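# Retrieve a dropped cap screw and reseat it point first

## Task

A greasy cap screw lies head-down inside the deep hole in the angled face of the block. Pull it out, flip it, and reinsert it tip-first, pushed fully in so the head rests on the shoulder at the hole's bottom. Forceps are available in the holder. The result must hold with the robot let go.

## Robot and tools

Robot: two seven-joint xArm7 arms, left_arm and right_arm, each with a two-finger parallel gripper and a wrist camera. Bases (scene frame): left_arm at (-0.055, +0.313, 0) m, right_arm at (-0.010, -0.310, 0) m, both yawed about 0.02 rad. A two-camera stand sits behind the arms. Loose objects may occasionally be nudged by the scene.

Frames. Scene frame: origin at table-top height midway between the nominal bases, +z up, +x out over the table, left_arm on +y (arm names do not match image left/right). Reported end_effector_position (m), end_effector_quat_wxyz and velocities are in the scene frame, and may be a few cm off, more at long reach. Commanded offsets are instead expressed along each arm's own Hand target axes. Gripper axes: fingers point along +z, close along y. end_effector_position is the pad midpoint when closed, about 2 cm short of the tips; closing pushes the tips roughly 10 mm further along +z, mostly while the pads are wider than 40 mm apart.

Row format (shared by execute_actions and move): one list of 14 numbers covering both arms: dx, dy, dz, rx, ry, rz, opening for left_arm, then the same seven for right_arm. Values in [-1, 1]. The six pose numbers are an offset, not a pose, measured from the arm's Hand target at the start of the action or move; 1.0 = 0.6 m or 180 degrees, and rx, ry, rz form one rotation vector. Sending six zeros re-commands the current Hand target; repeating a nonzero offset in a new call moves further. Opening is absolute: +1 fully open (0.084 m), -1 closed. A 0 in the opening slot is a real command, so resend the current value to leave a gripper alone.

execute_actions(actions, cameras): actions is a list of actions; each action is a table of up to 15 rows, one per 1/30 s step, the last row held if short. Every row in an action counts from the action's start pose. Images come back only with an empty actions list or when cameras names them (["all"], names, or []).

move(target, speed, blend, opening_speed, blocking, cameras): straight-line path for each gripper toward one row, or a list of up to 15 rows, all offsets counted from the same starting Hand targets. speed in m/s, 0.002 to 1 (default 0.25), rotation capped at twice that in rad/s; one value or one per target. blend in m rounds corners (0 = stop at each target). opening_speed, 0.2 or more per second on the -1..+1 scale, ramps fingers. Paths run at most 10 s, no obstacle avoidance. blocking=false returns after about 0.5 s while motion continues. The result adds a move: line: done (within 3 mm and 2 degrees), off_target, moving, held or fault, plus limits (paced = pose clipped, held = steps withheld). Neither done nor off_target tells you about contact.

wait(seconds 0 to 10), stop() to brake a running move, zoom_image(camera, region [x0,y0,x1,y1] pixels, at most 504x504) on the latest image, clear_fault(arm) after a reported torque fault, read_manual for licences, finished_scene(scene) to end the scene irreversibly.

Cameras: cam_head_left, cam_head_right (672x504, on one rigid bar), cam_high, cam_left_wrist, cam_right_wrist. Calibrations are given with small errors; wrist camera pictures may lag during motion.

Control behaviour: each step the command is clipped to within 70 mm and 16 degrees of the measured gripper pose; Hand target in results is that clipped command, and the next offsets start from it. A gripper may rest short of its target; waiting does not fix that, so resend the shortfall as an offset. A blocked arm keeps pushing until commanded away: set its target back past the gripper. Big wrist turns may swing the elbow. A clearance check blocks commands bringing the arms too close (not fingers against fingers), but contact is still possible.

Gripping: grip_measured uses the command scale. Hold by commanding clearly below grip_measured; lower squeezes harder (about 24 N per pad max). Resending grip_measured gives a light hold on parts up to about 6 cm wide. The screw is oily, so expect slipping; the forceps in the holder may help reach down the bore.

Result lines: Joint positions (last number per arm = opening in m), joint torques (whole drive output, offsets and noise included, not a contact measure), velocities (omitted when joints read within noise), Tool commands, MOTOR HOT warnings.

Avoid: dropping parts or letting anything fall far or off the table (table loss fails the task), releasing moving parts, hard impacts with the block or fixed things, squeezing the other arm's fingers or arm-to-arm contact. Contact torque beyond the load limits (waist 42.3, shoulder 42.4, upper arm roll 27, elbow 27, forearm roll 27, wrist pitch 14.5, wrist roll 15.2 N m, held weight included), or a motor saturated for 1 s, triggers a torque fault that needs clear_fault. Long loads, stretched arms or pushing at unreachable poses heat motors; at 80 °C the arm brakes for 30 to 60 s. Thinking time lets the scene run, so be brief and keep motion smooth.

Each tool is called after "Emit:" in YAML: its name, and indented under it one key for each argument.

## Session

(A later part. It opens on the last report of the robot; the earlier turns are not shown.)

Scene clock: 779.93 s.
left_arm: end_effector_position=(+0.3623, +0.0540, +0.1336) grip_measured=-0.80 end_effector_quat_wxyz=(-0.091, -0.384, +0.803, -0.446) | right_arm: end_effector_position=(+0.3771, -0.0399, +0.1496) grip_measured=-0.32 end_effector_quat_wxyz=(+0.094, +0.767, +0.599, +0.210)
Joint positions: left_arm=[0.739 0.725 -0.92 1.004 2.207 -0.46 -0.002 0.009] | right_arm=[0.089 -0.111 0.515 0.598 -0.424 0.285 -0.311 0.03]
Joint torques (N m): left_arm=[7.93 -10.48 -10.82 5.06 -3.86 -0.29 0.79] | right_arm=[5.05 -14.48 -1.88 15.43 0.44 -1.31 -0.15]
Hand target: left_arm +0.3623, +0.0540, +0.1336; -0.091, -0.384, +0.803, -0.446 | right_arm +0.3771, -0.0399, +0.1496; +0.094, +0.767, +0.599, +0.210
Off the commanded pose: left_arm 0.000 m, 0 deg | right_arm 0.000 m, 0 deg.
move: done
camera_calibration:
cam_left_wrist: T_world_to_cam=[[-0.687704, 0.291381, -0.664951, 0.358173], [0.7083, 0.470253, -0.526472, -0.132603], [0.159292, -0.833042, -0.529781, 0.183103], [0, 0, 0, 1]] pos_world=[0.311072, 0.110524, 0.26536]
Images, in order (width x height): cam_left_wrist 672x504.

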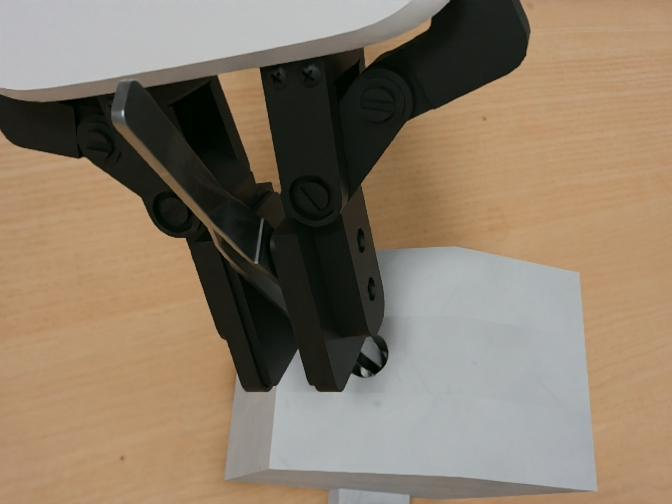

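Emit:
move:
  target:
    - [-0.0021,0.0003,0.0026,0,0,0,-0.78,0,0,0,0,0,0,-0.3]
    - [-0.0026,0.008,0.0032,0.0255,0,0.0214,-0.78,0,0,0,0,0,0,-0.3]
    - [-0.0047,0.008,0.0057,0.0255,0,0.0214,-0.78,0,0,0,0,0,0,-0.3]
  speed: 0.03

Emit:
move:
  target:
    - [0,0,0,0,0,0,-1,0,0,0,0,0,0,-0.3]
    - [0.035,-0.025,-0.05,-0.051,0,-0.0428,-1,0,0,0,0,0,0,-0.3]
    - [0.08,-0.025,-0.10,-0.051,0,-0.0428,-0.95,0,0,0,0,0,0,-0.3]
  speed: [0.05,0.08,0.15]
  cameras: ["cam_left_wrist"]

Emit:
zoom_image:
  camera: "cam_left_wrist"
  region: [320, 310, 420, 410]

Scene clock: 787.70 s.
left_arm: end_effector_position=(+0.3615, +0.0544, +0.1271) grip_measured=-0.80 end_effector_quat_wxyz=(-0.061, -0.360, +0.797, -0.481) | right_arm: end_effector_position=(+0.3771, -0.0399, +0.1496) grip_measured=-0.32 end_effector_quat_wxyz=(+0.094, +0.767, +0.599, +0.210)
Joint positions: left_arm=[0.901 0.903 -1.062 0.929 2.222 -0.307 0.187 0.009] | right_arm=[0.089 -0.111 0.515 0.598 -0.424 0.285 -0.311 0.03]
Joint torques (N m): left_arm=[-8.1 -9.45 -7.68 9.39 0.39 -0.49 0.71] | right_arm=[4.81 -14.52 -1.68 15.44 0.44 -1.18 -0.01]
Hand target: left_arm +0.3615, +0.0543, +0.1271; -0.061, -0.360, +0.797, -0.481 | right_arm +0.3771, -0.0399, +0.1496; +0.094, +0.767, +0.599, +0.210
Off the commanded pose: left_arm 0.000 m, 0 deg | right_arm 0.000 m, 0 deg.
move: done

Scene clock: 791.10 s.
left_arm: end_effector_position=(+0.3208, +0.0740, +0.1910) grip_measured=-0.86 end_effector_quat_wxyz=(-0.121, -0.407, +0.807, -0.410) | right_arm: end_effector_position=(+0.3771, -0.0399, +0.1496) grip_measured=-0.32 end_effector_quat_wxyz=(+0.094, +0.767, +0.599, +0.210)
Joint positions: left_arm=[0.777 0.392 -0.912 0.939 2.199 -0.702 -0.228 0.006] | right_arm=[0.089 -0.111 0.515 0.598 -0.424 0.285 -0.311 0.03]
Joint torques (N m): left_arm=[8.29 -14.96 -7.13 7.39 -4.01 -4.53 0.81] | right_arm=[4.91 -14.51 -1.78 15.29 0.54 -1.26 0.04]
Hand target: left_arm +0.3208, +0.0740, +0.1910; -0.121, -0.407, +0.807, -0.410 | right_arm +0.3771, -0.0399, +0.1496; +0.094, +0.767, +0.599, +0.210
Off the commanded pose: left_arm 0.000 m, 0 deg | right_arm 0.000 m, 0 deg.
move: done
camera_calibration:
cam_left_wrist: T_world_to_cam=[[-0.747577, 0.317386, -0.583434, 0.363773], [0.655593, 0.49338, -0.571641, -0.0585613], [0.106424, -0.809841, -0.576916, 0.261014], [0, 0, 0, 1]] pos_world=[0.282562, 0.124816, 0.329344]
Images, in order (width x height): cam_left_wrist 672x504.

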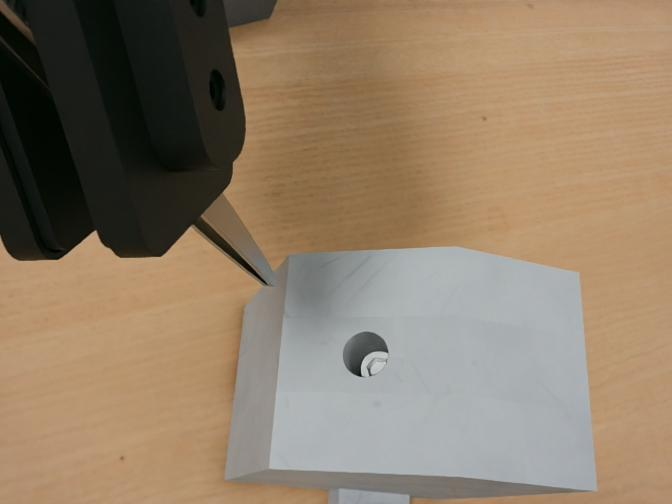

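Scaled by 5.040 from the camera's 672x504 image, which has a finer 960x720 frame.

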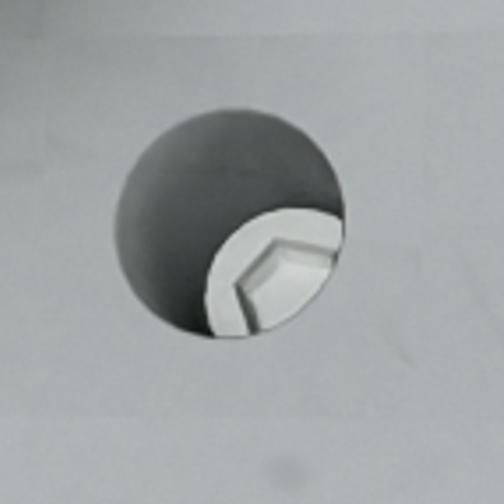

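Emit:
move:
  target:
    - [-0.0512,-0.0222,0.065,0,0,0,-0.9,0,0,0,0,0,0,-0.3]
    - [-0.0725,-0.0195,0.0905,0,0,0,-0.9,0,0,0,0,0,0,-0.3]
    - [-0.0768,-0.0190,0.0957,0,0,0,-0.9,0,0,0,0,0,0,-0.3]
  speed: [0.15,0.04,0.02]
  cameras: ["cam_left_wrist"]

Emit:
zoom_image:
  camera: "cam_left_wrist"
  region: [320, 310, 400, 390]

Emit:
move:
  target: [-0.0032,0.0004,0.0038,0,0,0,-0.9,0,0,0,0,0,0,-0.3]
  speed: 0.02

Scene clock: 805.37 s.
left_arm: end_effector_position=(+0.3669, +0.0522, +0.1366) grip_measured=-0.86 end_effector_quat_wxyz=(-0.121, -0.407, +0.807, -0.410) | right_arm: end_effector_position=(+0.3771, -0.0399, +0.1496) grip_measured=-0.32 end_effector_quat_wxyz=(+0.094, +0.767, +0.599, +0.210)
Joint positions: left_arm=[0.565 0.651 -0.78 1.125 2.301 -0.577 -0.258 0.006] | right_arm=[0.089 -0.111 0.515 0.598 -0.424 0.285 -0.311 0.03]
Joint torques (N m): left_arm=[-8.63 -12.78 -4.46 12.72 0.09 -0.19 0.8] | right_arm=[4.91 -14.42 -1.65 15.31 0.36 -1.21 0.2]
Hand target: left_arm +0.3669, +0.0522, +0.1366; -0.121, -0.407, +0.807, -0.410 | right_arm +0.3771, -0.0399, +0.1496; +0.094, +0.767, +0.599, +0.210
Off the commanded pose: left_arm 0.000 m, 0 deg | right_arm 0.000 m, 0 deg.
move: done
camera_calibration:
cam_left_wrist: T_world_to_cam=[[-0.747577, 0.317386, -0.583434, 0.373416], [0.655593, 0.49338, -0.571641, -0.109126], [0.106424, -0.809841, -0.576916, 0.207069], [0, 0, 0, 1]] pos_world=[0.328662, 0.103016, 0.274944]
Images, in order (width x height): cam_left_wrist 672x504.

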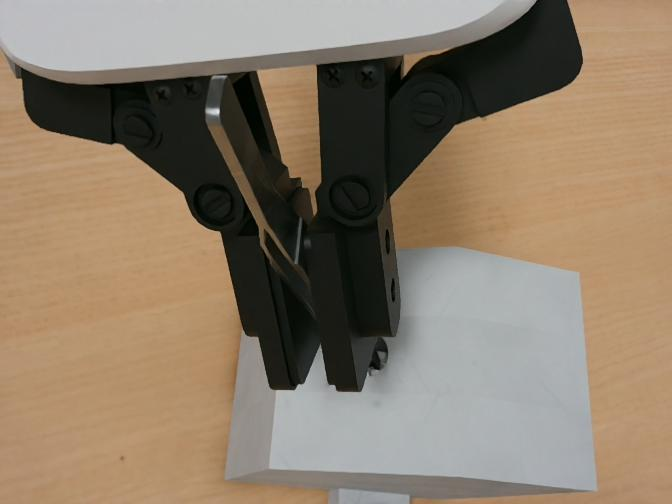

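Scaled by 6.300 from the camera's 672x504 image, which has a finer 960x720 frame.

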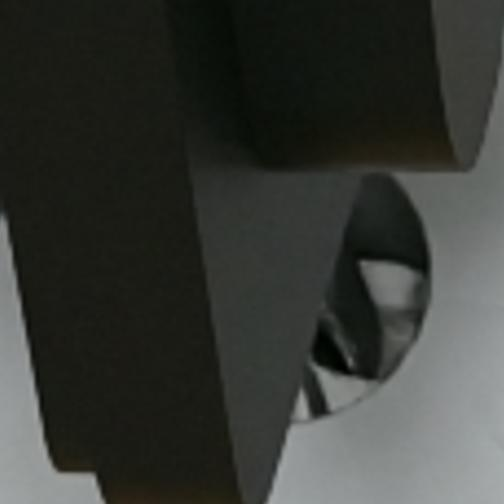

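Scene clock: 806.07 s.
left_arm: end_effector_position=(+0.3682, +0.0516, +0.1340) grip_measured=-0.86 end_effector_quat_wxyz=(-0.121, -0.407, +0.807, -0.410) | right_arm: end_effector_position=(+0.3771, -0.0399, +0.1496) grip_measured=-0.32 end_effector_quat_wxyz=(+0.094, +0.767, +0.599, +0.210)
Joint positions: left_arm=[0.559 0.66 -0.776 1.13 2.303 -0.573 -0.256 0.006] | right_arm=[0.089 -0.111 0.515 0.598 -0.424 0.285 -0.311 0.03]
Joint torques (N m): left_arm=[-8.18 -12.15 -4.33 12.5 -0.03 -0.19 0.79] | right_arm=[4.91 -14.19 -1.81 15.21 0.54 -1.32 0.04]
Hand target: left_arm +0.3682, +0.0516, +0.1340; -0.121, -0.407, +0.807, -0.410 | right_arm +0.3771, -0.0399, +0.1496; +0.094, +0.767, +0.599, +0.210
Off the commanded pose: left_arm 0.000 m, 0 deg | right_arm 0.000 m, 0 deg.
move: done

Emit:
wait:
  seconds: 0.1
  cameras: ["cam_left_wrist"]

Emit:
zoom_image:
  camera: "cam_left_wrist"
  region: [350, 325, 395, 385]

Scene clock: 809.47 s.
left_arm: end_effector_position=(+0.3682, +0.0516, +0.1340) grip_measured=-0.86 end_effector_quat_wxyz=(-0.121, -0.407, +0.807, -0.410) | right_arm: end_effector_position=(+0.3771, -0.0399, +0.1496) grip_measured=-0.32 end_effector_quat_wxyz=(+0.094, +0.767, +0.599, +0.210)
Joint positions: left_arm=[0.559 0.66 -0.776 1.13 2.303 -0.573 -0.256 0.006] | right_arm=[0.089 -0.111 0.515 0.598 -0.424 0.285 -0.311 0.03]
Joint torques (N m): left_arm=[-8.4 -12.43 -4.4 12.68 0.03 -0.2 0.73] | right_arm=[4.81 -14.2 -1.71 15.28 0.54 -1.27 0.13]
Hand target: left_arm +0.3682, +0.0516, +0.1340; -0.121, -0.407, +0.807, -0.410 | right_arm +0.3771, -0.0399, +0.1496; +0.094, +0.767, +0.599, +0.210
Tool commands: left_gripper/opening=-0.9 right_gripper/opening=-0.3
Off the commanded pose: left_arm 0.000 m, 0 deg | right_arm 0.000 m, 0 deg.
wait: 0.10 s; at rest from the start
camera_calibration:
cam_left_wrist: T_world_to_cam=[[-0.747577, 0.317386, -0.583434, 0.373061], [0.655593, 0.49338, -0.571641, -0.111168], [0.106424, -0.809841, -0.576916, 0.204944], [0, 0, 0, 1]] pos_world=[0.329962, 0.102416, 0.272344]
Images, in order (width x height): cam_left_wrist 672x504.

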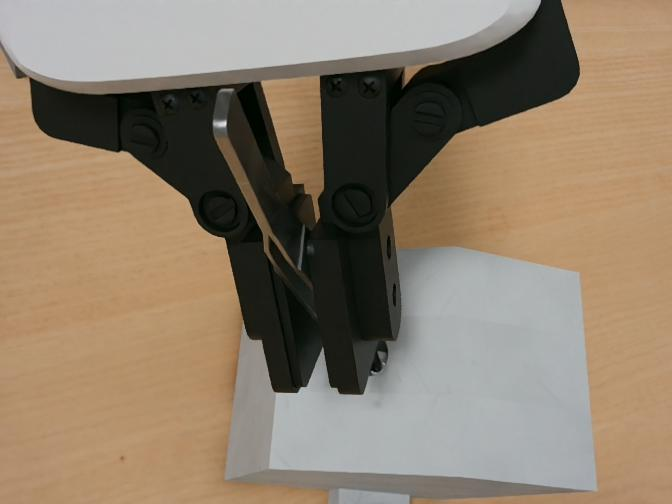

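Scaled by 8.400 from the camera's 672x504 image, which has a finer 960x720 frame.

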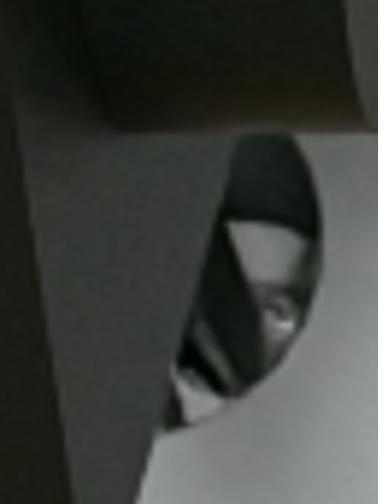

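Emit:
move:
  target: [-0.0032,0.0004,0.0038,0,0,0,-0.9,0,0,0,0,0,0,-0.3]
  speed: 0.02

Emit:
move:
  target: [-0.0032,0.0004,0.0038,0,0,0,-0.9,0,0,0,0,0,0,-0.3]
  speed: 0.02

Scene clock: 818.23 s.
left_arm: end_effector_position=(+0.3696, +0.0510, +0.1314) grip_measured=-0.86 end_effector_quat_wxyz=(-0.121, -0.407, +0.807, -0.410) | right_arm: end_effector_position=(+0.3771, -0.0399, +0.1496) grip_measured=-0.32 end_effector_quat_wxyz=(+0.094, +0.767, +0.599, +0.210)
Joint positions: left_arm=[0.554 0.67 -0.772 1.136 2.305 -0.569 -0.254 0.006] | right_arm=[0.089 -0.111 0.515 0.598 -0.424 0.285 -0.311 0.03]
Joint torques (N m): left_arm=[-8.36 -12.61 -4.55 12.65 0.18 -0.17 0.74] | right_arm=[4.8 -14.45 -1.73 15.22 0.53 -1.3 0.19]
Hand target: left_arm +0.3696, +0.0510, +0.1314; -0.121, -0.407, +0.807, -0.410 | right_arm +0.3771, -0.0399, +0.1496; +0.094, +0.767, +0.599, +0.210
Off the commanded pose: left_arm 0.000 m, 0 deg | right_arm 0.000 m, 0 deg.
move: done

Scene clock: 818.93 s.
left_arm: end_effector_position=(+0.3709, +0.0504, +0.1288) grip_measured=-0.86 end_effector_quat_wxyz=(-0.121, -0.407, +0.807, -0.410) | right_arm: end_effector_position=(+0.3771, -0.0399, +0.1496) grip_measured=-0.32 end_effector_quat_wxyz=(+0.094, +0.767, +0.599, +0.210)
Joint positions: left_arm=[0.548 0.679 -0.768 1.142 2.307 -0.565 -0.252 0.006] | right_arm=[0.089 -0.111 0.515 0.598 -0.424 0.285 -0.311 0.03]
Joint torques (N m): left_arm=[-9.02 -12.43 -4.5 12.45 0.12 -0.2 0.83] | right_arm=[4.93 -14.6 -1.54 15.29 0.35 -1.39 0.12]
Hand target: left_arm +0.3709, +0.0504, +0.1288; -0.121, -0.407, +0.807, -0.410 | right_arm +0.3771, -0.0399, +0.1496; +0.094, +0.767, +0.599, +0.210
Off the commanded pose: left_arm 0.000 m, 0 deg | right_arm 0.000 m, 0 deg.
move: done

Emit:
move:
  target: [0.0639,-0.008,-0.0763,0,0,0,-0.9,0,0,0,0,0,0,-0.3]
  speed: 0.12
  cameras: ["cam_left_wrist"]

Emit:
zoom_image:
  camera: "cam_left_wrist"
  region: [320, 310, 420, 410]

Scene clock: 823.77 s.
left_arm: end_effector_position=(+0.3437, +0.0623, +0.1808) grip_measured=-0.86 end_effector_quat_wxyz=(-0.121, -0.407, +0.807, -0.410) | right_arm: end_effector_position=(+0.3771, -0.0399, +0.1496) grip_measured=-0.32 end_effector_quat_wxyz=(+0.094, +0.767, +0.599, +0.210)
Joint positions: left_arm=[0.664 0.482 -0.849 1.041 2.259 -0.664 -0.292 0.006] | right_arm=[0.089 -0.111 0.515 0.598 -0.424 0.285 -0.311 0.03]
Joint torques (N m): left_arm=[8.59 -17.28 -7.8 7.3 -3.97 -4.45 0.59] | right_arm=[4.82 -14.39 -1.61 15.17 0.57 -1.3 0.17]
Hand target: left_arm +0.3437, +0.0623, +0.1808; -0.121, -0.407, +0.807, -0.410 | right_arm +0.3771, -0.0399, +0.1496; +0.094, +0.767, +0.599, +0.210
Off the commanded pose: left_arm 0.000 m, 0 deg | right_arm 0.000 m, 0 deg.
move: done
camera_calibration:
cam_left_wrist: T_world_to_cam=[[-0.747773, 0.31724, -0.583263, 0.378751], [0.655371, 0.493472, -0.571817, -0.0735843], [0.106421, -0.809842, -0.576915, 0.243207], [0, 0, 0, 1]] pos_world=[0.305562, 0.113116, 0.319144]
Images, in order (width x height): cam_left_wrist 672x504.

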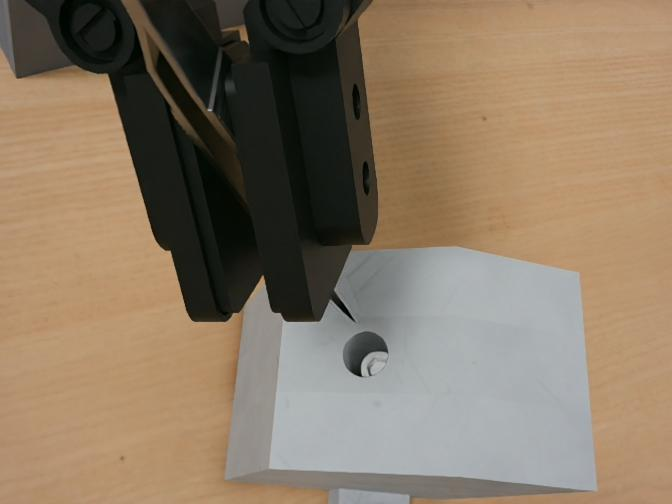

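Scaled by 5.040 from the camera's 672x504 image, which has a finer 960x720 frame.

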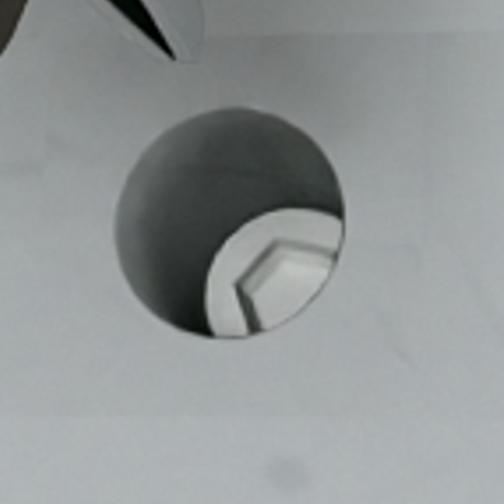

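Emit:
move:
  target:
    - [-0.0618,0.008,0.0738,0,0,0,-0.9,0,0,0,0,0,0,-0.3]
    - [-0.066,0.0085,0.0789,0,0,0,-0.9,0,0,0,0,0,0,-0.3]
  speed: [0.06,0.02]

Emit:
move:
  target: [-0.0011,0,0.0013,0,0,0,-0.78,0,0,0,0,0,0,-0.3]
  speed: 0.02
  cameras: ["cam_left_wrist"]

Emit:
zoom_image:
  camera: "cam_left_wrist"
  region: [350, 325, 395, 385]

Scene clock: 844.27 s.
left_arm: end_effector_position=(+0.3717, +0.0500, +0.1270) grip_measured=-0.86 end_effector_quat_wxyz=(-0.121, -0.407, +0.807, -0.410) | right_arm: end_effector_position=(+0.3771, -0.0399, +0.1496) grip_measured=-0.32 end_effector_quat_wxyz=(+0.094, +0.767, +0.599, +0.210)
Joint positions: left_arm=[0.545 0.686 -0.766 1.145 2.308 -0.562 -0.251 0.006] | right_arm=[0.089 -0.111 0.515 0.598 -0.424 0.285 -0.311 0.03]
Joint torques (N m): left_arm=[-8.36 -13.02 -4.55 12.67 0.11 -0.18 0.8] | right_arm=[4.67 -14.17 -1.43 15.03 0.35 -1.3 0.34]
Hand target: left_arm +0.3717, +0.0500, +0.1270; -0.121, -0.407, +0.807, -0.410 | right_arm +0.3771, -0.0399, +0.1496; +0.094, +0.767, +0.599, +0.210
Off the commanded pose: left_arm 0.000 m, 0 deg | right_arm 0.000 m, 0 deg.
move: done

Scene clock: 844.97 s.
left_arm: end_effector_position=(+0.3722, +0.0498, +0.1262) grip_measured=-0.80 end_effector_quat_wxyz=(-0.121, -0.407, +0.807, -0.410) | right_arm: end_effector_position=(+0.3771, -0.0399, +0.1496) grip_measured=-0.32 end_effector_quat_wxyz=(+0.094, +0.767, +0.599, +0.210)
Joint positions: left_arm=[0.543 0.689 -0.765 1.148 2.309 -0.561 -0.25 0.009] | right_arm=[0.089 -0.111 0.515 0.598 -0.424 0.285 -0.311 0.03]
Joint torques (N m): left_arm=[-8.53 -12.85 -4.27 12.64 0.17 0.27 0.82] | right_arm=[4.52 -14.39 -1.46 15.14 0.53 -1.31 0.43]
Hand target: left_arm +0.3723, +0.0498, +0.1262; -0.121, -0.407, +0.807, -0.410 | right_arm +0.3771, -0.0399, +0.1496; +0.094, +0.767, +0.599, +0.210
Off the commanded pose: left_arm 0.000 m, 0 deg | right_arm 0.000 m, 0 deg.
move: done
camera_calibration:
cam_left_wrist: T_world_to_cam=[[-0.747584, 0.317447, -0.583392, 0.372073], [0.655601, 0.493327, -0.571678, -0.117471], [0.106325, -0.80985, -0.576922, 0.198528], [0, 0, 0, 1]] pos_world=[0.334062, 0.100616, 0.264444]
Images, in order (width x height): cam_left_wrist 672x504.

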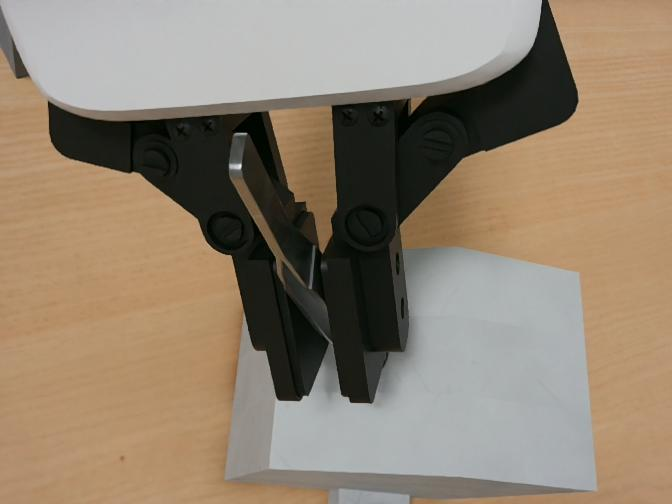

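Scaled by 8.400 from the camera's 672x504 image, which has a finer 960x720 frame.

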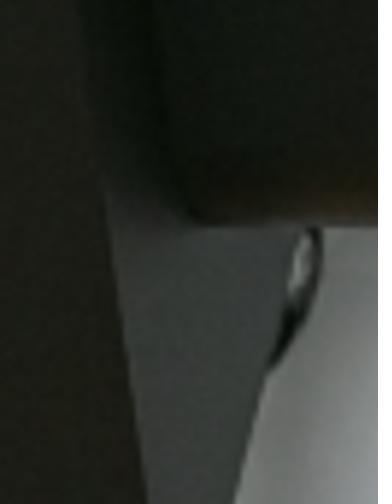

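Emit:
move:
  target:
    - [-0.0005,0.0110,0.0008,0.0255,0,0.0214,-0.78,0,0,0,0,0,0,-0.3]
    - [-0.0026,0.0110,0.0034,0.0255,0,0.0214,-0.78,0,0,0,0,0,0,-0.3]
  speed: 0.03

Emit:
move:
  target:
    - [-0.0005,0.010,0.0008,0.0255,0,0.0214,-0.78,0,0,0,0,0,0,-0.3]
    - [-0.0026,0.010,0.0034,0.0255,0,0.0214,-0.78,0,0,0,0,0,0,-0.3]
  speed: 0.03

Emit:
move:
  target:
    - [0,0,0,0,0,0,-1,0,0,0,0,0,0,-0.3]
    - [0.035,-0.025,-0.05,-0.051,0,-0.0428,-1,0,0,0,0,0,0,-0.3]
    - [0.08,-0.025,-0.10,-0.051,0,-0.0428,-0.95,0,0,0,0,0,0,-0.3]
  speed: [0.05,0.08,0.15]
  cameras: ["cam_left_wrist"]

Emit:
zoom_image:
  camera: "cam_left_wrist"
  region: [320, 310, 420, 410]

Scene clock: 855.70 s.
left_arm: end_effector_position=(+0.3686, +0.0513, +0.1203) grip_measured=-0.80 end_effector_quat_wxyz=(-0.091, -0.384, +0.803, -0.446) | right_arm: end_effector_position=(+0.3771, -0.0399, +0.1496) grip_measured=-0.32 end_effector_quat_wxyz=(+0.094, +0.767, +0.599, +0.210)
Joint positions: left_arm=[0.727 0.793 -0.925 1.041 2.274 -0.424 -0.038 0.009] | right_arm=[0.089 -0.111 0.515 0.598 -0.424 0.285 -0.311 0.03]
Joint torques (N m): left_arm=[-8.57 -10.83 -6.19 11.17 0.33 -0.02 0.74] | right_arm=[4.63 -14.32 -1.46 14.99 0.51 -1.36 0.34]
Hand target: left_arm +0.3686, +0.0513, +0.1203; -0.091, -0.384, +0.803, -0.446 | right_arm +0.3771, -0.0399, +0.1496; +0.094, +0.767, +0.599, +0.210
Off the commanded pose: left_arm 0.000 m, 0 deg | right_arm 0.000 m, 0 deg.
move: done

Scene clock: 857.97 s.
left_arm: end_effector_position=(+0.3658, +0.0524, +0.1145) grip_measured=-0.80 end_effector_quat_wxyz=(-0.061, -0.360, +0.797, -0.481) | right_arm: end_effector_position=(+0.3771, -0.0399, +0.1496) grip_measured=-0.32 end_effector_quat_wxyz=(+0.094, +0.767, +0.599, +0.210)
Joint positions: left_arm=[0.884 0.963 -1.06 0.965 2.314 -0.278 0.126 0.009] | right_arm=[0.089 -0.111 0.515 0.598 -0.424 0.285 -0.311 0.03]
Joint torques (N m): left_arm=[-8.04 -9.8 -7.86 8.39 0.39 -0.24 0.74] | right_arm=[4.49 -14.29 -1.44 14.98 0.37 -1.29 0.44]
Hand target: left_arm +0.3658, +0.0524, +0.1145; -0.061, -0.360, +0.797, -0.481 | right_arm +0.3771, -0.0399, +0.1496; +0.094, +0.767, +0.599, +0.210
Off the commanded pose: left_arm 0.000 m, 0 deg | right_arm 0.000 m, 0 deg.
move: done

Scene clock: 861.37 s.
left_arm: end_effector_position=(+0.3251, +0.0721, +0.1784) grip_measured=-0.86 end_effector_quat_wxyz=(-0.121, -0.407, +0.807, -0.410) | right_arm: end_effector_position=(+0.3771, -0.0399, +0.1496) grip_measured=-0.32 end_effector_quat_wxyz=(+0.094, +0.767, +0.599, +0.210)
Joint positions: left_arm=[0.781 0.459 -0.932 0.952 2.242 -0.651 -0.239 0.006] | right_arm=[0.089 -0.111 0.515 0.598 -0.424 0.285 -0.311 0.03]
Joint torques (N m): left_arm=[8.46 -15.4 -7.97 6.83 -4.01 -4.44 0.77] | right_arm=[4.55 -14.45 -1.49 14.85 0.65 -1.25 0.43]
Hand target: left_arm +0.3251, +0.0721, +0.1784; -0.121, -0.407, +0.807, -0.410 | right_arm +0.3771, -0.0399, +0.1496; +0.094, +0.767, +0.599, +0.210
Off the commanded pose: left_arm 0.000 m, 0 deg | right_arm 0.000 m, 0 deg.
move: done
camera_calibration:
cam_left_wrist: T_world_to_cam=[[-0.747577, 0.317386, -0.583434, 0.360271], [0.655593, 0.49338, -0.571641, -0.0675963], [0.106424, -0.809841, -0.576916, 0.251667], [0, 0, 0, 1]] pos_world=[0.286862, 0.122816, 0.316744]
Images, in order (width x height): cam_left_wrist 672x504.

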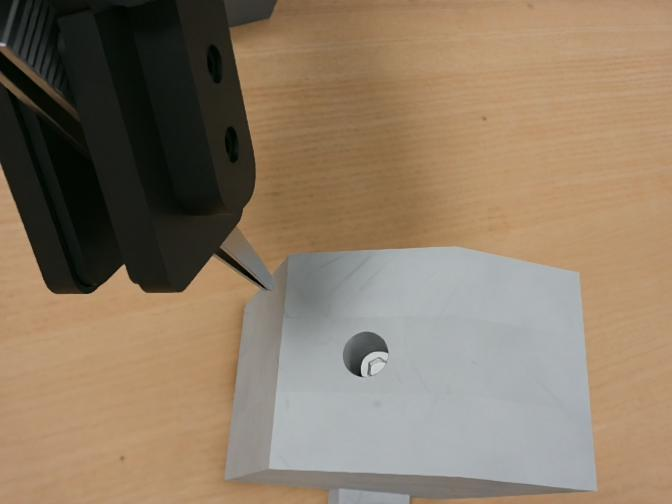

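Scaled by 5.040 from the camera's 672x504 image, which has a finer 960x720 frame.

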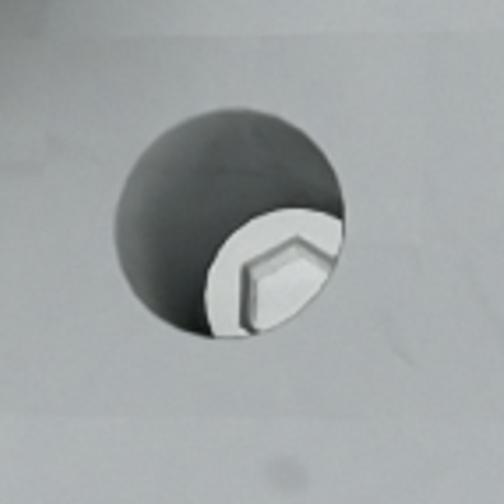

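Emit:
move:
  target:
    - [-0.0488,-0.026,0.0625,0,0,0,-1,0,0,0,0,0,0,-0.3]
    - [-0.0755,-0.0227,0.0943,0,0,0,-1,0,0,0,0,0,0,-0.3]
    - [-0.0776,-0.0224,0.0969,0,0,0,-1,0,0,0,0,0,0,-0.3]
  speed: [0.15,0.04,0.02]
  cameras: ["cam_left_wrist"]

Emit:
zoom_image:
  camera: "cam_left_wrist"
  region: [350, 325, 395, 385]

Emit:
move:
  target: [-0.0032,0.0004,0.0038,0,0,0,-1,0,0,0,0,0,0,-0.3]
  speed: 0.02

Emit:
move:
  target: [-0.0032,0.0004,0.0038,0,0,0,-1,0,0,0,0,0,0,-0.3]
  speed: 0.02

Scene clock: 876.27 s.
left_arm: end_effector_position=(+0.3731, +0.0493, +0.1245) grip_measured=-0.86 end_effector_quat_wxyz=(-0.121, -0.407, +0.807, -0.410) | right_arm: end_effector_position=(+0.3771, -0.0399, +0.1496) grip_measured=-0.32 end_effector_quat_wxyz=(+0.094, +0.767, +0.599, +0.210)
Joint positions: left_arm=[0.552 0.704 -0.782 1.156 2.337 -0.551 -0.273 0.006] | right_arm=[0.089 -0.111 0.515 0.598 -0.424 0.285 -0.311 0.03]
Joint torques (N m): left_arm=[-8.48 -13.24 -4.71 12.33 0.1 -0.07 0.78] | right_arm=[4.45 -14.55 -1.39 14.87 0.4 -1.32 0.6]
Hand target: left_arm +0.3731, +0.0493, +0.1245; -0.121, -0.407, +0.807, -0.410 | right_arm +0.3771, -0.0399, +0.1496; +0.094, +0.767, +0.599, +0.210
Off the commanded pose: left_arm 0.000 m, 0 deg | right_arm 0.000 m, 0 deg.
move: done
camera_calibration:
cam_left_wrist: T_world_to_cam=[[-0.747577, 0.317386, -0.583434, 0.371912], [0.655593, 0.49338, -0.571641, -0.118676], [0.106424, -0.809841, -0.576916, 0.19708], [0, 0, 0, 1]] pos_world=[0.334862, 0.100116, 0.262844]
Images, in order (width x height): cam_left_wrist 672x504.

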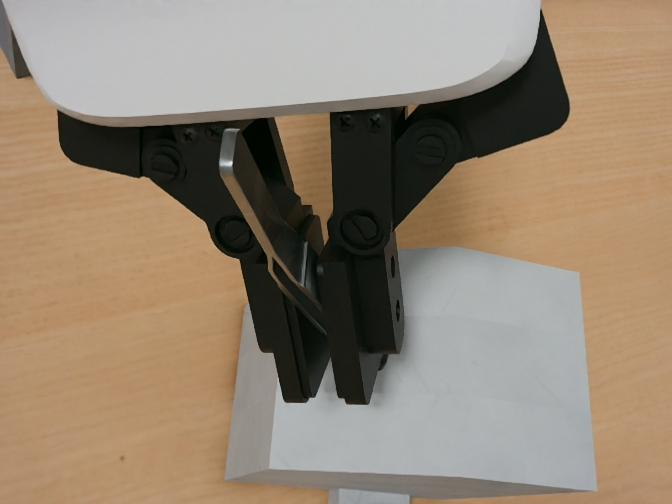

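Scaled by 8.400 from the camera's 672x504 image, which has a finer 960x720 frame.

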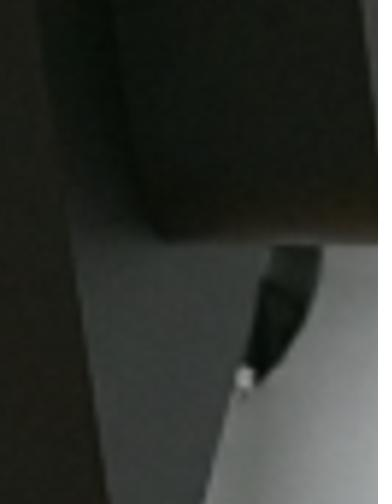

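Scene clock: 876.97 s.
left_arm: end_effector_position=(+0.3745, +0.0487, +0.1219) grip_measured=-0.86 end_effector_quat_wxyz=(-0.121, -0.407, +0.807, -0.410) | right_arm: end_effector_position=(+0.3771, -0.0399, +0.1496) grip_measured=-0.32 end_effector_quat_wxyz=(+0.094, +0.767, +0.599, +0.210)
Joint positions: left_arm=[0.547 0.714 -0.778 1.162 2.339 -0.548 -0.271 0.006] | right_arm=[0.089 -0.111 0.515 0.598 -0.424 0.285 -0.311 0.03]
Joint torques (N m): left_arm=[-8.79 -13.13 -4.96 12.35 0.09 -0.17 0.79] | right_arm=[4.34 -14.25 -1.38 14.91 0.43 -1.34 0.62]
Hand target: left_arm +0.3745, +0.0487, +0.1219; -0.121, -0.407, +0.807, -0.410 | right_arm +0.3771, -0.0399, +0.1496; +0.094, +0.767, +0.599, +0.210
Off the commanded pose: left_arm 0.000 m, 0 deg | right_arm 0.000 m, 0 deg.
move: done

Scene clock: 877.67 s.
left_arm: end_effector_position=(+0.3753, +0.0479, +0.1196) grip_measured=-0.86 end_effector_quat_wxyz=(-0.122, -0.406, +0.807, -0.411) | right_arm: end_effector_position=(+0.3771, -0.0399, +0.1496) grip_measured=-0.32 end_effector_quat_wxyz=(+0.094, +0.767, +0.599, +0.210)
Joint positions: left_arm=[0.541 0.723 -0.774 1.168 2.341 -0.547 -0.268 0.006] | right_arm=[0.089 -0.111 0.515 0.598 -0.424 0.285 -0.311 0.03]
Joint torques (N m): left_arm=[-5.26 -7.66 5.09 13.54 0.69 10.24 0.51] | right_arm=[4.57 -14.72 -1.35 14.83 0.54 -1.33 0.58]
Hand target: left_arm +0.3758, +0.0481, +0.1193; -0.121, -0.407, +0.807, -0.410 | right_arm +0.3771, -0.0399, +0.1496; +0.094, +0.767, +0.599, +0.210
Off the commanded pose: left_arm 0.001 m, 0 deg | right_arm 0.000 m, 0 deg.
move: done

Emit:
move:
  target:
    - [0.0008,0,-0.001,0,0,0,-0.8,0,0,0,0,0,0,-0.3]
    - [0.0006,0.0110,-0.0004,0.0255,0,0.0214,-0.8,0,0,0,0,0,0,-0.3]
    - [0,0.0110,0.0002,0.0255,0,0.0214,-0.8,0,0,0,0,0,0,-0.3]
  speed: 0.03

Emit:
move:
  target:
    - [0,0.010,0.0003,0.0255,0,0.0214,-0.8,0,0,0,0,0,0,-0.3]
    - [-0.0021,0.010,0.0028,0.0255,0,0.0214,-0.8,0,0,0,0,0,0,-0.3]
  speed: 0.03

Emit:
move:
  target:
    - [0,0,0,0,0,0,-1,0,0,0,0,0,0,-0.3]
    - [0.035,-0.025,-0.05,-0.051,0,-0.0428,-1,0,0,0,0,0,0,-0.3]
    - [0.08,-0.025,-0.10,-0.051,0,-0.0428,-1,0,0,0,0,0,0,-0.3]
  speed: [0.05,0.08,0.15]
  cameras: ["cam_left_wrist"]

Emit:
zoom_image:
  camera: "cam_left_wrist"
  region: [320, 310, 420, 410]

Scene clock: 887.53 s.
left_arm: end_effector_position=(+0.3708, +0.0502, +0.1155) grip_measured=-0.82 end_effector_quat_wxyz=(-0.091, -0.384, +0.803, -0.446) | right_arm: end_effector_position=(+0.3771, -0.0399, +0.1496) grip_measured=-0.32 end_effector_quat_wxyz=(+0.094, +0.767, +0.599, +0.210)
Joint positions: left_arm=[0.725 0.822 -0.935 1.059 2.318 -0.409 -0.071 0.008] | right_arm=[0.089 -0.111 0.515 0.598 -0.424 0.285 -0.311 0.03]
Joint torques (N m): left_arm=[8.25 -11.15 -11.74 10.25 0.27 -0.29 0.74] | right_arm=[4.17 -14.42 -1.29 14.76 0.42 -1.32 0.71]
Hand target: left_arm +0.3709, +0.0502, +0.1155; -0.091, -0.384, +0.803, -0.446 | right_arm +0.3771, -0.0399, +0.1496; +0.094, +0.767, +0.599, +0.210
Off the commanded pose: left_arm 0.000 m, 0 deg | right_arm 0.000 m, 0 deg.
move: done

Scene clock: 889.80 s.
left_arm: end_effector_position=(+0.3679, +0.0514, +0.1100) grip_measured=-0.82 end_effector_quat_wxyz=(-0.061, -0.360, +0.797, -0.481) | right_arm: end_effector_position=(+0.3771, -0.0399, +0.1496) grip_measured=-0.32 end_effector_quat_wxyz=(+0.094, +0.767, +0.599, +0.210)
Joint positions: left_arm=[0.876 0.985 -1.062 0.985 2.367 -0.269 0.08 0.008] | right_arm=[0.089 -0.111 0.515 0.598 -0.424 0.285 -0.311 0.03]
Joint torques (N m): left_arm=[-8.71 -9.83 -8.24 8.39 0.31 0.02 0.77] | right_arm=[4.36 -14.49 -1.22 14.56 0.64 -1.38 0.76]
Hand target: left_arm +0.3679, +0.0514, +0.1100; -0.061, -0.360, +0.797, -0.481 | right_arm +0.3771, -0.0399, +0.1496; +0.094, +0.767, +0.599, +0.210
Off the commanded pose: left_arm 0.000 m, 0 deg | right_arm 0.000 m, 0 deg.
move: done

Scene clock: 892.70 s.
left_arm: end_effector_position=(+0.3272, +0.0711, +0.1739) grip_measured=-0.86 end_effector_quat_wxyz=(-0.121, -0.407, +0.807, -0.410) | right_arm: end_effector_position=(+0.3771, -0.0399, +0.1496) grip_measured=-0.32 end_effector_quat_wxyz=(+0.094, +0.767, +0.599, +0.210)
Joint positions: left_arm=[0.788 0.491 -0.95 0.963 2.274 -0.627 -0.26 0.006] | right_arm=[0.089 -0.111 0.515 0.598 -0.424 0.285 -0.311 0.03]
Joint torques (N m): left_arm=[8.08 -15.52 -8.17 6.8 -3.98 -4.52 0.73] | right_arm=[4.35 -14.43 -1.25 14.69 0.62 -1.4 0.69]
Hand target: left_arm +0.3272, +0.0711, +0.1739; -0.121, -0.407, +0.807, -0.410 | right_arm +0.3771, -0.0399, +0.1496; +0.094, +0.767, +0.599, +0.210
Off the commanded pose: left_arm 0.000 m, 0 deg | right_arm 0.000 m, 0 deg.
move: done
camera_calibration:
cam_left_wrist: T_world_to_cam=[[-0.747577, 0.317386, -0.583434, 0.359532], [0.655593, 0.49338, -0.571641, -0.071052], [0.106424, -0.809841, -0.576916, 0.248038], [0, 0, 0, 1]] pos_world=[0.288962, 0.121816, 0.312244]
Images, in order (width x height): cam_left_wrist 672x504.

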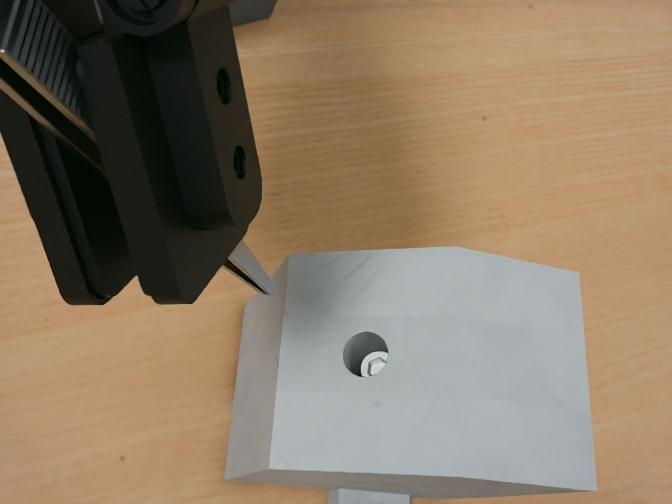

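Scaled by 5.040 from the camera's 672x504 image, which has a finer 960x720 frame.

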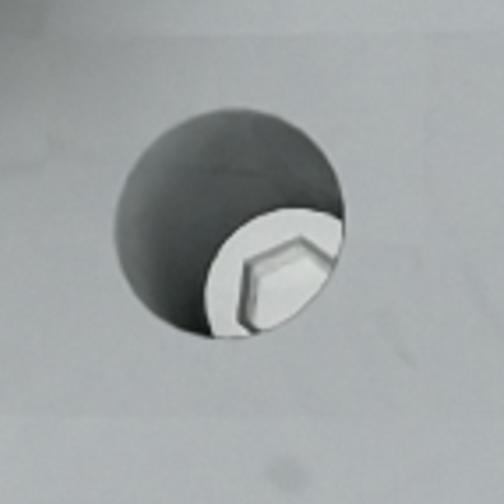

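Emit:
move:
  target: [-0.0442,-0.0035,-0.248,-0.1217,-0.181,-0.1376,-1,0,0,0,0,0,0,-0.3]
  speed: 0.25

Emit:
move:
  target: [0,0,0,0,0,0,-1,0.0347,-0.0167,-0.0243,-0.0342,-0.1032,0.0042,-0.3]
  speed: 0.25
  cameras: ["cam_right_wrist","cam_left_wrist"]

Emit:
zoom_image:
  camera: "cam_left_wrist"
  region: [270, 190, 400, 320]

Scene clock: 904.63 s.
left_arm: end_effector_position=(+0.3251, +0.1984, +0.2553) grip_measured=-0.86 end_effector_quat_wxyz=(-0.050, -0.635, +0.766, -0.089) | right_arm: end_effector_position=(+0.3771, -0.0399, +0.1496) grip_measured=-0.32 end_effector_quat_wxyz=(+0.094, +0.767, +0.599, +0.210)
Joint positions: left_arm=[0.395 0.218 -0.683 1.413 3.088 -1.158 -1.613 0.006] | right_arm=[0.089 -0.111 0.515 0.598 -0.424 0.285 -0.311 0.03]
Joint torques (N m): left_arm=[-8.37 -10.32 0.48 16.16 1.35 -3.91 -0.95] | right_arm=[4.52 -14.46 -1.35 14.65 0.48 -1.36 0.71]
Hand target: left_arm +0.3251, +0.1984, +0.2553; -0.050, -0.635, +0.766, -0.089 | right_arm +0.3771, -0.0399, +0.1496; +0.094, +0.767, +0.599, +0.210
Off the commanded pose: left_arm 0.000 m, 0 deg | right_arm 0.000 m, 0 deg.
move: done

Scene clock: 905.93 s.
left_arm: end_effector_position=(+0.3251, +0.1984, +0.2553) grip_measured=-0.86 end_effector_quat_wxyz=(-0.050, -0.635, +0.766, -0.089) | right_arm: end_effector_position=(+0.3659, -0.0189, +0.1630) grip_measured=-0.32 end_effector_quat_wxyz=(+0.229, +0.788, +0.559, +0.116)
Joint positions: left_arm=[0.395 0.218 -0.683 1.414 3.088 -1.158 -1.613 0.006] | right_arm=[0.132 0.04 0.701 0.882 -0.727 0.862 0.105 0.03]
Joint torques (N m): left_arm=[-8.62 -10.27 0.46 16.15 1.07 -4 -0.99] | right_arm=[6.12 -10.52 1.7 16.83 -1.5 -0.03 1.1]
Hand target: left_arm +0.3251, +0.1984, +0.2553; -0.050, -0.635, +0.766, -0.089 | right_arm +0.3659, -0.0189, +0.1630; +0.229, +0.788, +0.559, +0.116
Off the commanded pose: left_arm 0.000 m, 0 deg | right_arm 0.000 m, 0 deg.
move: done
camera_calibration:
cam_left_wrist: T_world_to_cam=[[-0.978517, 0.181136, -0.0984607, 0.343346], [0.201202, 0.943186, -0.264418, -0.105953], [0.0449711, -0.278548, -0.959369, 0.41056], [0, 0, 0, 1]] pos_world=[0.338824, 0.152101, 0.399669]
cam_right_wrist: T_world_to_cam=[[0.834534, -0.328321, 0.442445, -0.344818], [-0.332136, -0.940521, -0.0714536, 0.202143], [0.439589, -0.0873213, -0.893944, 0.103907], [0, 0, 0, 1]] pos_world=[0.309225, 0.0859825, 0.259894]
Images, in order (width x height): cam_left_wrist 672x504, cam_right_wrist 672x504.

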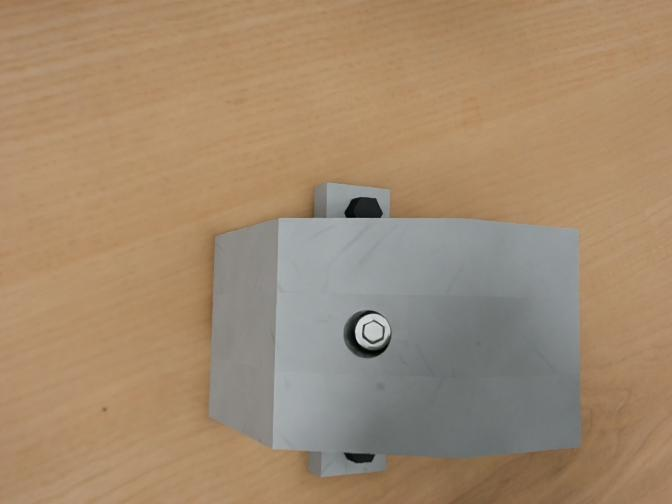

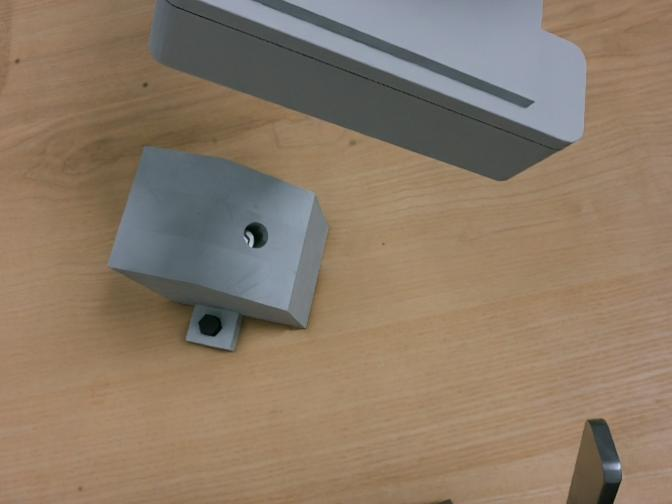

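Scaled by 3.877 from the camera's 672x504 image, which has a finer 960x720 frame.

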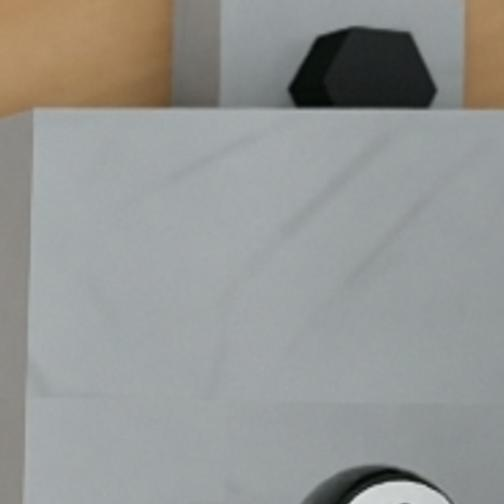

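Emit:
zoom_image:
  camera: "cam_left_wrist"
  region: [338, 303, 398, 363]

Scaled by 8.400 from the camera's 672x504 image, which has a finer 960x720 frame.

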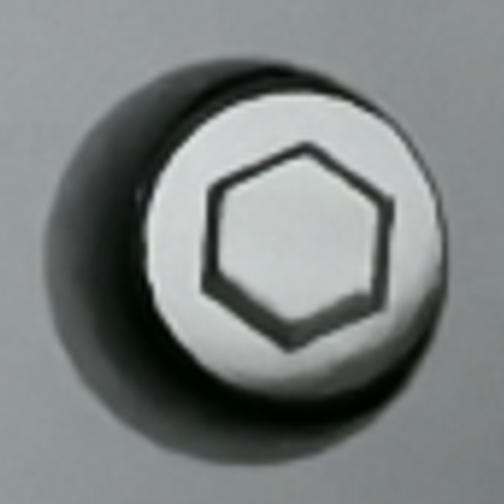

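Emit:
move:
  target: [0,0,0,0,0,0,-1,-0.0371,0.0044,0.0255,0.0342,0.1032,-0.0042,-0.3]
  speed: 0.25

Emit:
move:
  target: [0.1885,-0.037,0.1253,0.1217,0.181,0.1376,-1,0,0,0,0,0,0,-0.3]
  speed: 0.25

Scene clock: 934.10 s.
left_arm: end_effector_position=(+0.3251, +0.1984, +0.2553) grip_measured=-0.86 end_effector_quat_wxyz=(-0.050, -0.635, +0.766, -0.089) | right_arm: end_effector_position=(+0.3671, -0.0439, +0.1526) grip_measured=-0.32 end_effector_quat_wxyz=(+0.094, +0.767, +0.599, +0.210)
Joint positions: left_arm=[0.395 0.218 -0.683 1.414 3.088 -1.158 -1.613 0.006] | right_arm=[0.12 -0.157 0.498 0.562 -0.368 0.288 -0.347 0.03]
Joint torques (N m): left_arm=[-8.56 -10.23 0.48 16.1 1.04 -3.97 -1.03] | right_arm=[6.33 -7.32 -2.74 10.76 1.91 -3.83 -0.74]
Hand target: left_arm +0.3251, +0.1984, +0.2553; -0.050, -0.635, +0.766, -0.089 | right_arm +0.3671, -0.0439, +0.1526; +0.094, +0.767, +0.599, +0.210
Off the commanded pose: left_arm 0.000 m, 0 deg | right_arm 0.000 m, 0 deg.
move: done

Scene clock: 936.37 s.
left_arm: end_effector_position=(+0.3282, +0.0704, +0.2048) grip_measured=-0.86 end_effector_quat_wxyz=(-0.121, -0.407, +0.807, -0.410) | right_arm: end_effector_position=(+0.3671, -0.0439, +0.1526) grip_measured=-0.32 end_effector_quat_wxyz=(+0.094, +0.767, +0.599, +0.210)
Joint positions: left_arm=[0.784 0.398 -0.952 0.998 2.261 -0.713 -0.327 0.006] | right_arm=[0.12 -0.157 0.498 0.562 -0.368 0.288 -0.348 0.03]
Joint torques (N m): left_arm=[8.4 -7.42 -7.27 7.97 -3.92 -0.04 0.76] | right_arm=[6.15 -7.57 -2.65 10.67 2.17 -3.24 -0.77]
Hand target: left_arm +0.3282, +0.0704, +0.2048; -0.121, -0.407, +0.807, -0.410 | right_arm +0.3671, -0.0439, +0.1526; +0.094, +0.767, +0.599, +0.210
Off the commanded pose: left_arm 0.000 m, 0 deg | right_arm 0.000 m, 0 deg.
move: done

Emit:
move:
  target:
    - [-0.0757,0.0042,0.094,0,0,0,-1,0.0092,0.0108,0.0124,0,0,0,-0.3]
    - [-0.1023,0.0075,0.1258,0,0,0,-1,0.0092,0.0108,0.0124,0,0,0,-0.3]
    - [-0.1044,0.0077,0.1284,0,0,0,-1,0.0092,0.0108,0.0124,0,0,0,-0.3]
  speed: [0.15,0.05,0.02]
  cameras: ["cam_left_wrist"]

Emit:
zoom_image:
  camera: "cam_left_wrist"
  region: [340, 325, 400, 385]

Emit:
move:
  target: [-0.0032,0.0004,0.0038,0,0,0,-1,0,0,0,0,0,0,-0.3]
  speed: 0.02

Scene clock: 947.40 s.
left_arm: end_effector_position=(+0.3754, +0.0483, +0.1202) grip_measured=-0.86 end_effector_quat_wxyz=(-0.121, -0.407, +0.807, -0.410) | right_arm: end_effector_position=(+0.3771, -0.0395, +0.1497) grip_measured=-0.32 end_effector_quat_wxyz=(+0.094, +0.767, +0.599, +0.210)
Joint positions: left_arm=[0.553 0.728 -0.792 1.17 2.365 -0.539 -0.291 0.006] | right_arm=[0.094 -0.11 0.511 0.599 -0.427 0.286 -0.309 0.03]
Joint torques (N m): left_arm=[-8.61 -13.31 -5.09 12.42 0.05 -0.11 0.77] | right_arm=[-6.22 -8.39 0.55 16.19 -1.04 -1.26 1.09]
Hand target: left_arm +0.3754, +0.0483, +0.1202; -0.121, -0.407, +0.807, -0.410 | right_arm +0.3771, -0.0396, +0.1497; +0.094, +0.767, +0.599, +0.210
Off the commanded pose: left_arm 0.000 m, 0 deg | right_arm 0.000 m, 0 deg.
move: done
camera_calibration:
cam_left_wrist: T_world_to_cam=[[-0.747577, 0.317386, -0.583434, 0.371472], [0.655593, 0.49338, -0.571641, -0.1221], [0.106424, -0.809841, -0.576916, 0.193463], [0, 0, 0, 1]] pos_world=[0.337162, 0.0990163, 0.258544]
Images, in order (width x height): cam_left_wrist 672x504.

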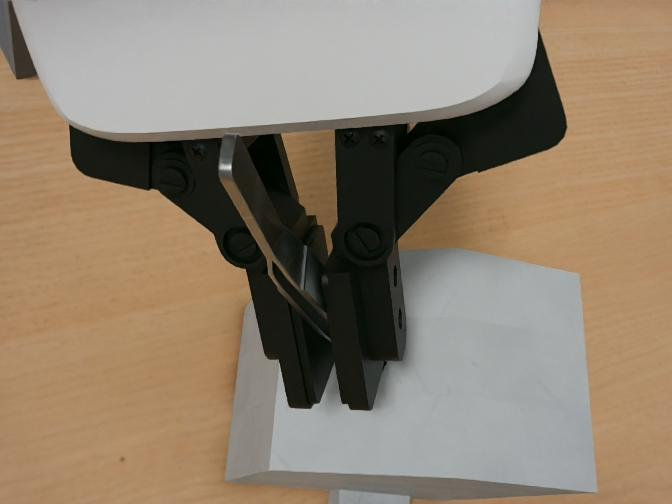

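Scaled by 8.400 from the camera's 672x504 image, which has a finer 960x720 frame.

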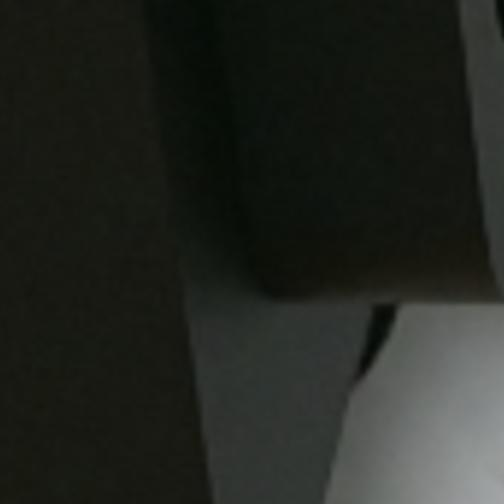

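Scene clock: 948.10 s.
left_arm: end_effector_position=(+0.3767, +0.0476, +0.1178) grip_measured=-0.86 end_effector_quat_wxyz=(-0.121, -0.407, +0.807, -0.410) | right_arm: end_effector_position=(+0.3771, -0.0396, +0.1497) grip_measured=-0.32 end_effector_quat_wxyz=(+0.094, +0.767, +0.599, +0.210)
Joint positions: left_arm=[0.548 0.737 -0.788 1.177 2.367 -0.536 -0.289 0.006] | right_arm=[0.094 -0.11 0.511 0.599 -0.427 0.286 -0.309 0.03]
Joint torques (N m): left_arm=[-8.2 -11.45 -2.96 12.16 0.61 2.76 0.74] | right_arm=[-6.08 -8.28 0.72 16.16 -0.98 -1.24 1.16]
Hand target: left_arm +0.3768, +0.0477, +0.1176; -0.121, -0.407, +0.807, -0.410 | right_arm +0.3771, -0.0396, +0.1497; +0.094, +0.767, +0.599, +0.210
Off the commanded pose: left_arm 0.000 m, 0 deg | right_arm 0.000 m, 0 deg.
move: done

Emit:
move:
  target:
    - [0.0005,0,-0.0006,0,0,0,-0.74,0,0,0,0,0,0,-0.3]
    - [0.0009,0.0100,-0.0008,0.0255,0,0.0214,-0.74,0,0,0,0,0,0,-0.3]
  speed: 0.03

Emit:
move:
  target:
    - [0.0005,0.010,0,0.0255,0,0.0214,-0.74,0,0,0,0,0,0,-0.3]
    - [-0.002,0.010,0.0025,0.0255,0,0.0214,-0.74,0,0,0,0,0,0,-0.3]
    - [-0.002,0.010,0.0025,0.0255,0,0.0214,-0.86,0,0,0,0,0,0,-0.3]
    - [-0.004,0.010,0.005,0.0255,0,0.0214,-1,0,0,0,0,0,0,-0.3]
  speed: 0.03

Emit:
move:
  target:
    - [0.035,-0.025,-0.05,-0.051,0,-0.0428,-1,0,0,0,0,0,0,-0.3]
    - [0.08,-0.025,-0.10,-0.051,0,-0.0428,-1,0,0,0,0,0,0,-0.3]
  speed: [0.08,0.15]
  cameras: ["cam_left_wrist"]

Emit:
zoom_image:
  camera: "cam_left_wrist"
  region: [320, 310, 420, 410]

Scene clock: 958.67 s.
left_arm: end_effector_position=(+0.3718, +0.0497, +0.1148) grip_measured=-0.76 end_effector_quat_wxyz=(-0.091, -0.384, +0.803, -0.446) | right_arm: end_effector_position=(+0.3771, -0.0396, +0.1497) grip_measured=-0.32 end_effector_quat_wxyz=(+0.094, +0.767, +0.599, +0.210)
Joint positions: left_arm=[0.727 0.833 -0.945 1.07 2.353 -0.403 -0.103 0.011] | right_arm=[0.094 -0.11 0.511 0.599 -0.427 0.286 -0.309 0.03]
Joint torques (N m): left_arm=[8.51 -11.72 -11.85 4.24 0.16 -0.28 0.98] | right_arm=[-5.97 -8.74 0.58 16.07 -0.47 -1.11 0.92]
Hand target: left_arm +0.3718, +0.0497, +0.1148; -0.091, -0.384, +0.803, -0.446 | right_arm +0.3771, -0.0396, +0.1497; +0.094, +0.767, +0.599, +0.210
Off the commanded pose: left_arm 0.000 m, 0 deg | right_arm 0.000 m, 0 deg.
move: done

Scene clock: 962.63 s.
left_arm: end_effector_position=(+0.3700, +0.0505, +0.1080) grip_measured=-0.86 end_effector_quat_wxyz=(-0.060, -0.360, +0.797, -0.481) | right_arm: end_effector_position=(+0.3771, -0.0396, +0.1497) grip_measured=-0.32 end_effector_quat_wxyz=(+0.094, +0.767, +0.599, +0.210)
Joint positions: left_arm=[0.868 0.996 -1.064 1.001 2.405 -0.266 0.042 0.006] | right_arm=[0.094 -0.11 0.511 0.599 -0.427 0.286 -0.309 0.03]
Joint torques (N m): left_arm=[-8.47 -10.15 -11.65 8.08 0.16 -2.82 0.82] | right_arm=[-6.02 -8.46 0.48 16.18 -0.35 -1.25 0.98]
Hand target: left_arm +0.3699, +0.0505, +0.1080; -0.061, -0.360, +0.797, -0.481 | right_arm +0.3771, -0.0396, +0.1497; +0.094, +0.767, +0.599, +0.210
Off the commanded pose: left_arm 0.000 m, 0 deg | right_arm 0.000 m, 0 deg.
move: done

Scene clock: 965.03 s.
left_arm: end_effector_position=(+0.3292, +0.0702, +0.1719) grip_measured=-0.86 end_effector_quat_wxyz=(-0.121, -0.407, +0.807, -0.410) | right_arm: end_effector_position=(+0.3771, -0.0396, +0.1497) grip_measured=-0.32 end_effector_quat_wxyz=(+0.094, +0.767, +0.599, +0.210)
Joint positions: left_arm=[0.791 0.512 -0.963 0.975 2.302 -0.613 -0.282 0.006] | right_arm=[0.094 -0.11 0.511 0.599 -0.427 0.286 -0.309 0.03]
Joint torques (N m): left_arm=[8.24 -15.66 -8.41 6.66 -4.04 -4.38 0.67] | right_arm=[-5.94 -8.6 0.47 16.12 -0.3 -1.16 0.91]
Hand target: left_arm +0.3292, +0.0702, +0.1719; -0.121, -0.407, +0.807, -0.410 | right_arm +0.3771, -0.0396, +0.1497; +0.094, +0.767, +0.599, +0.210
Off the commanded pose: left_arm 0.000 m, 0 deg | right_arm 0.000 m, 0 deg.
move: done
camera_calibration:
cam_left_wrist: T_world_to_cam=[[-0.747577, 0.317386, -0.583434, 0.360146], [0.655593, 0.49338, -0.571641, -0.0730625], [0.106424, -0.809841, -0.576916, 0.245942], [0, 0, 0, 1]] pos_world=[0.290962, 0.120916, 0.310244]
Images, in order (width x height): cam_left_wrist 672x504.

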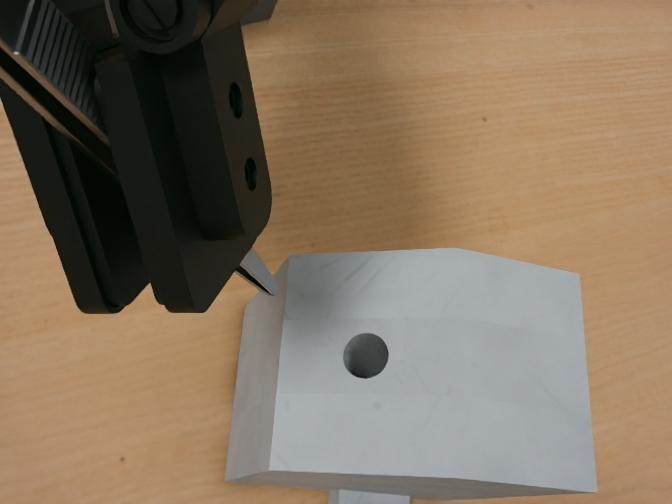

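Scaled by 5.040 from the camera's 672x504 image, which has a finer 960x720 frame.

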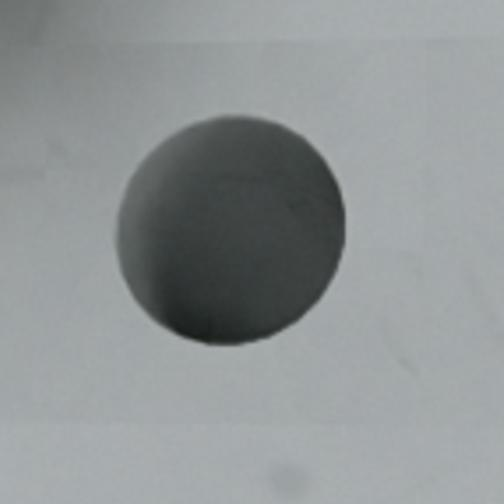

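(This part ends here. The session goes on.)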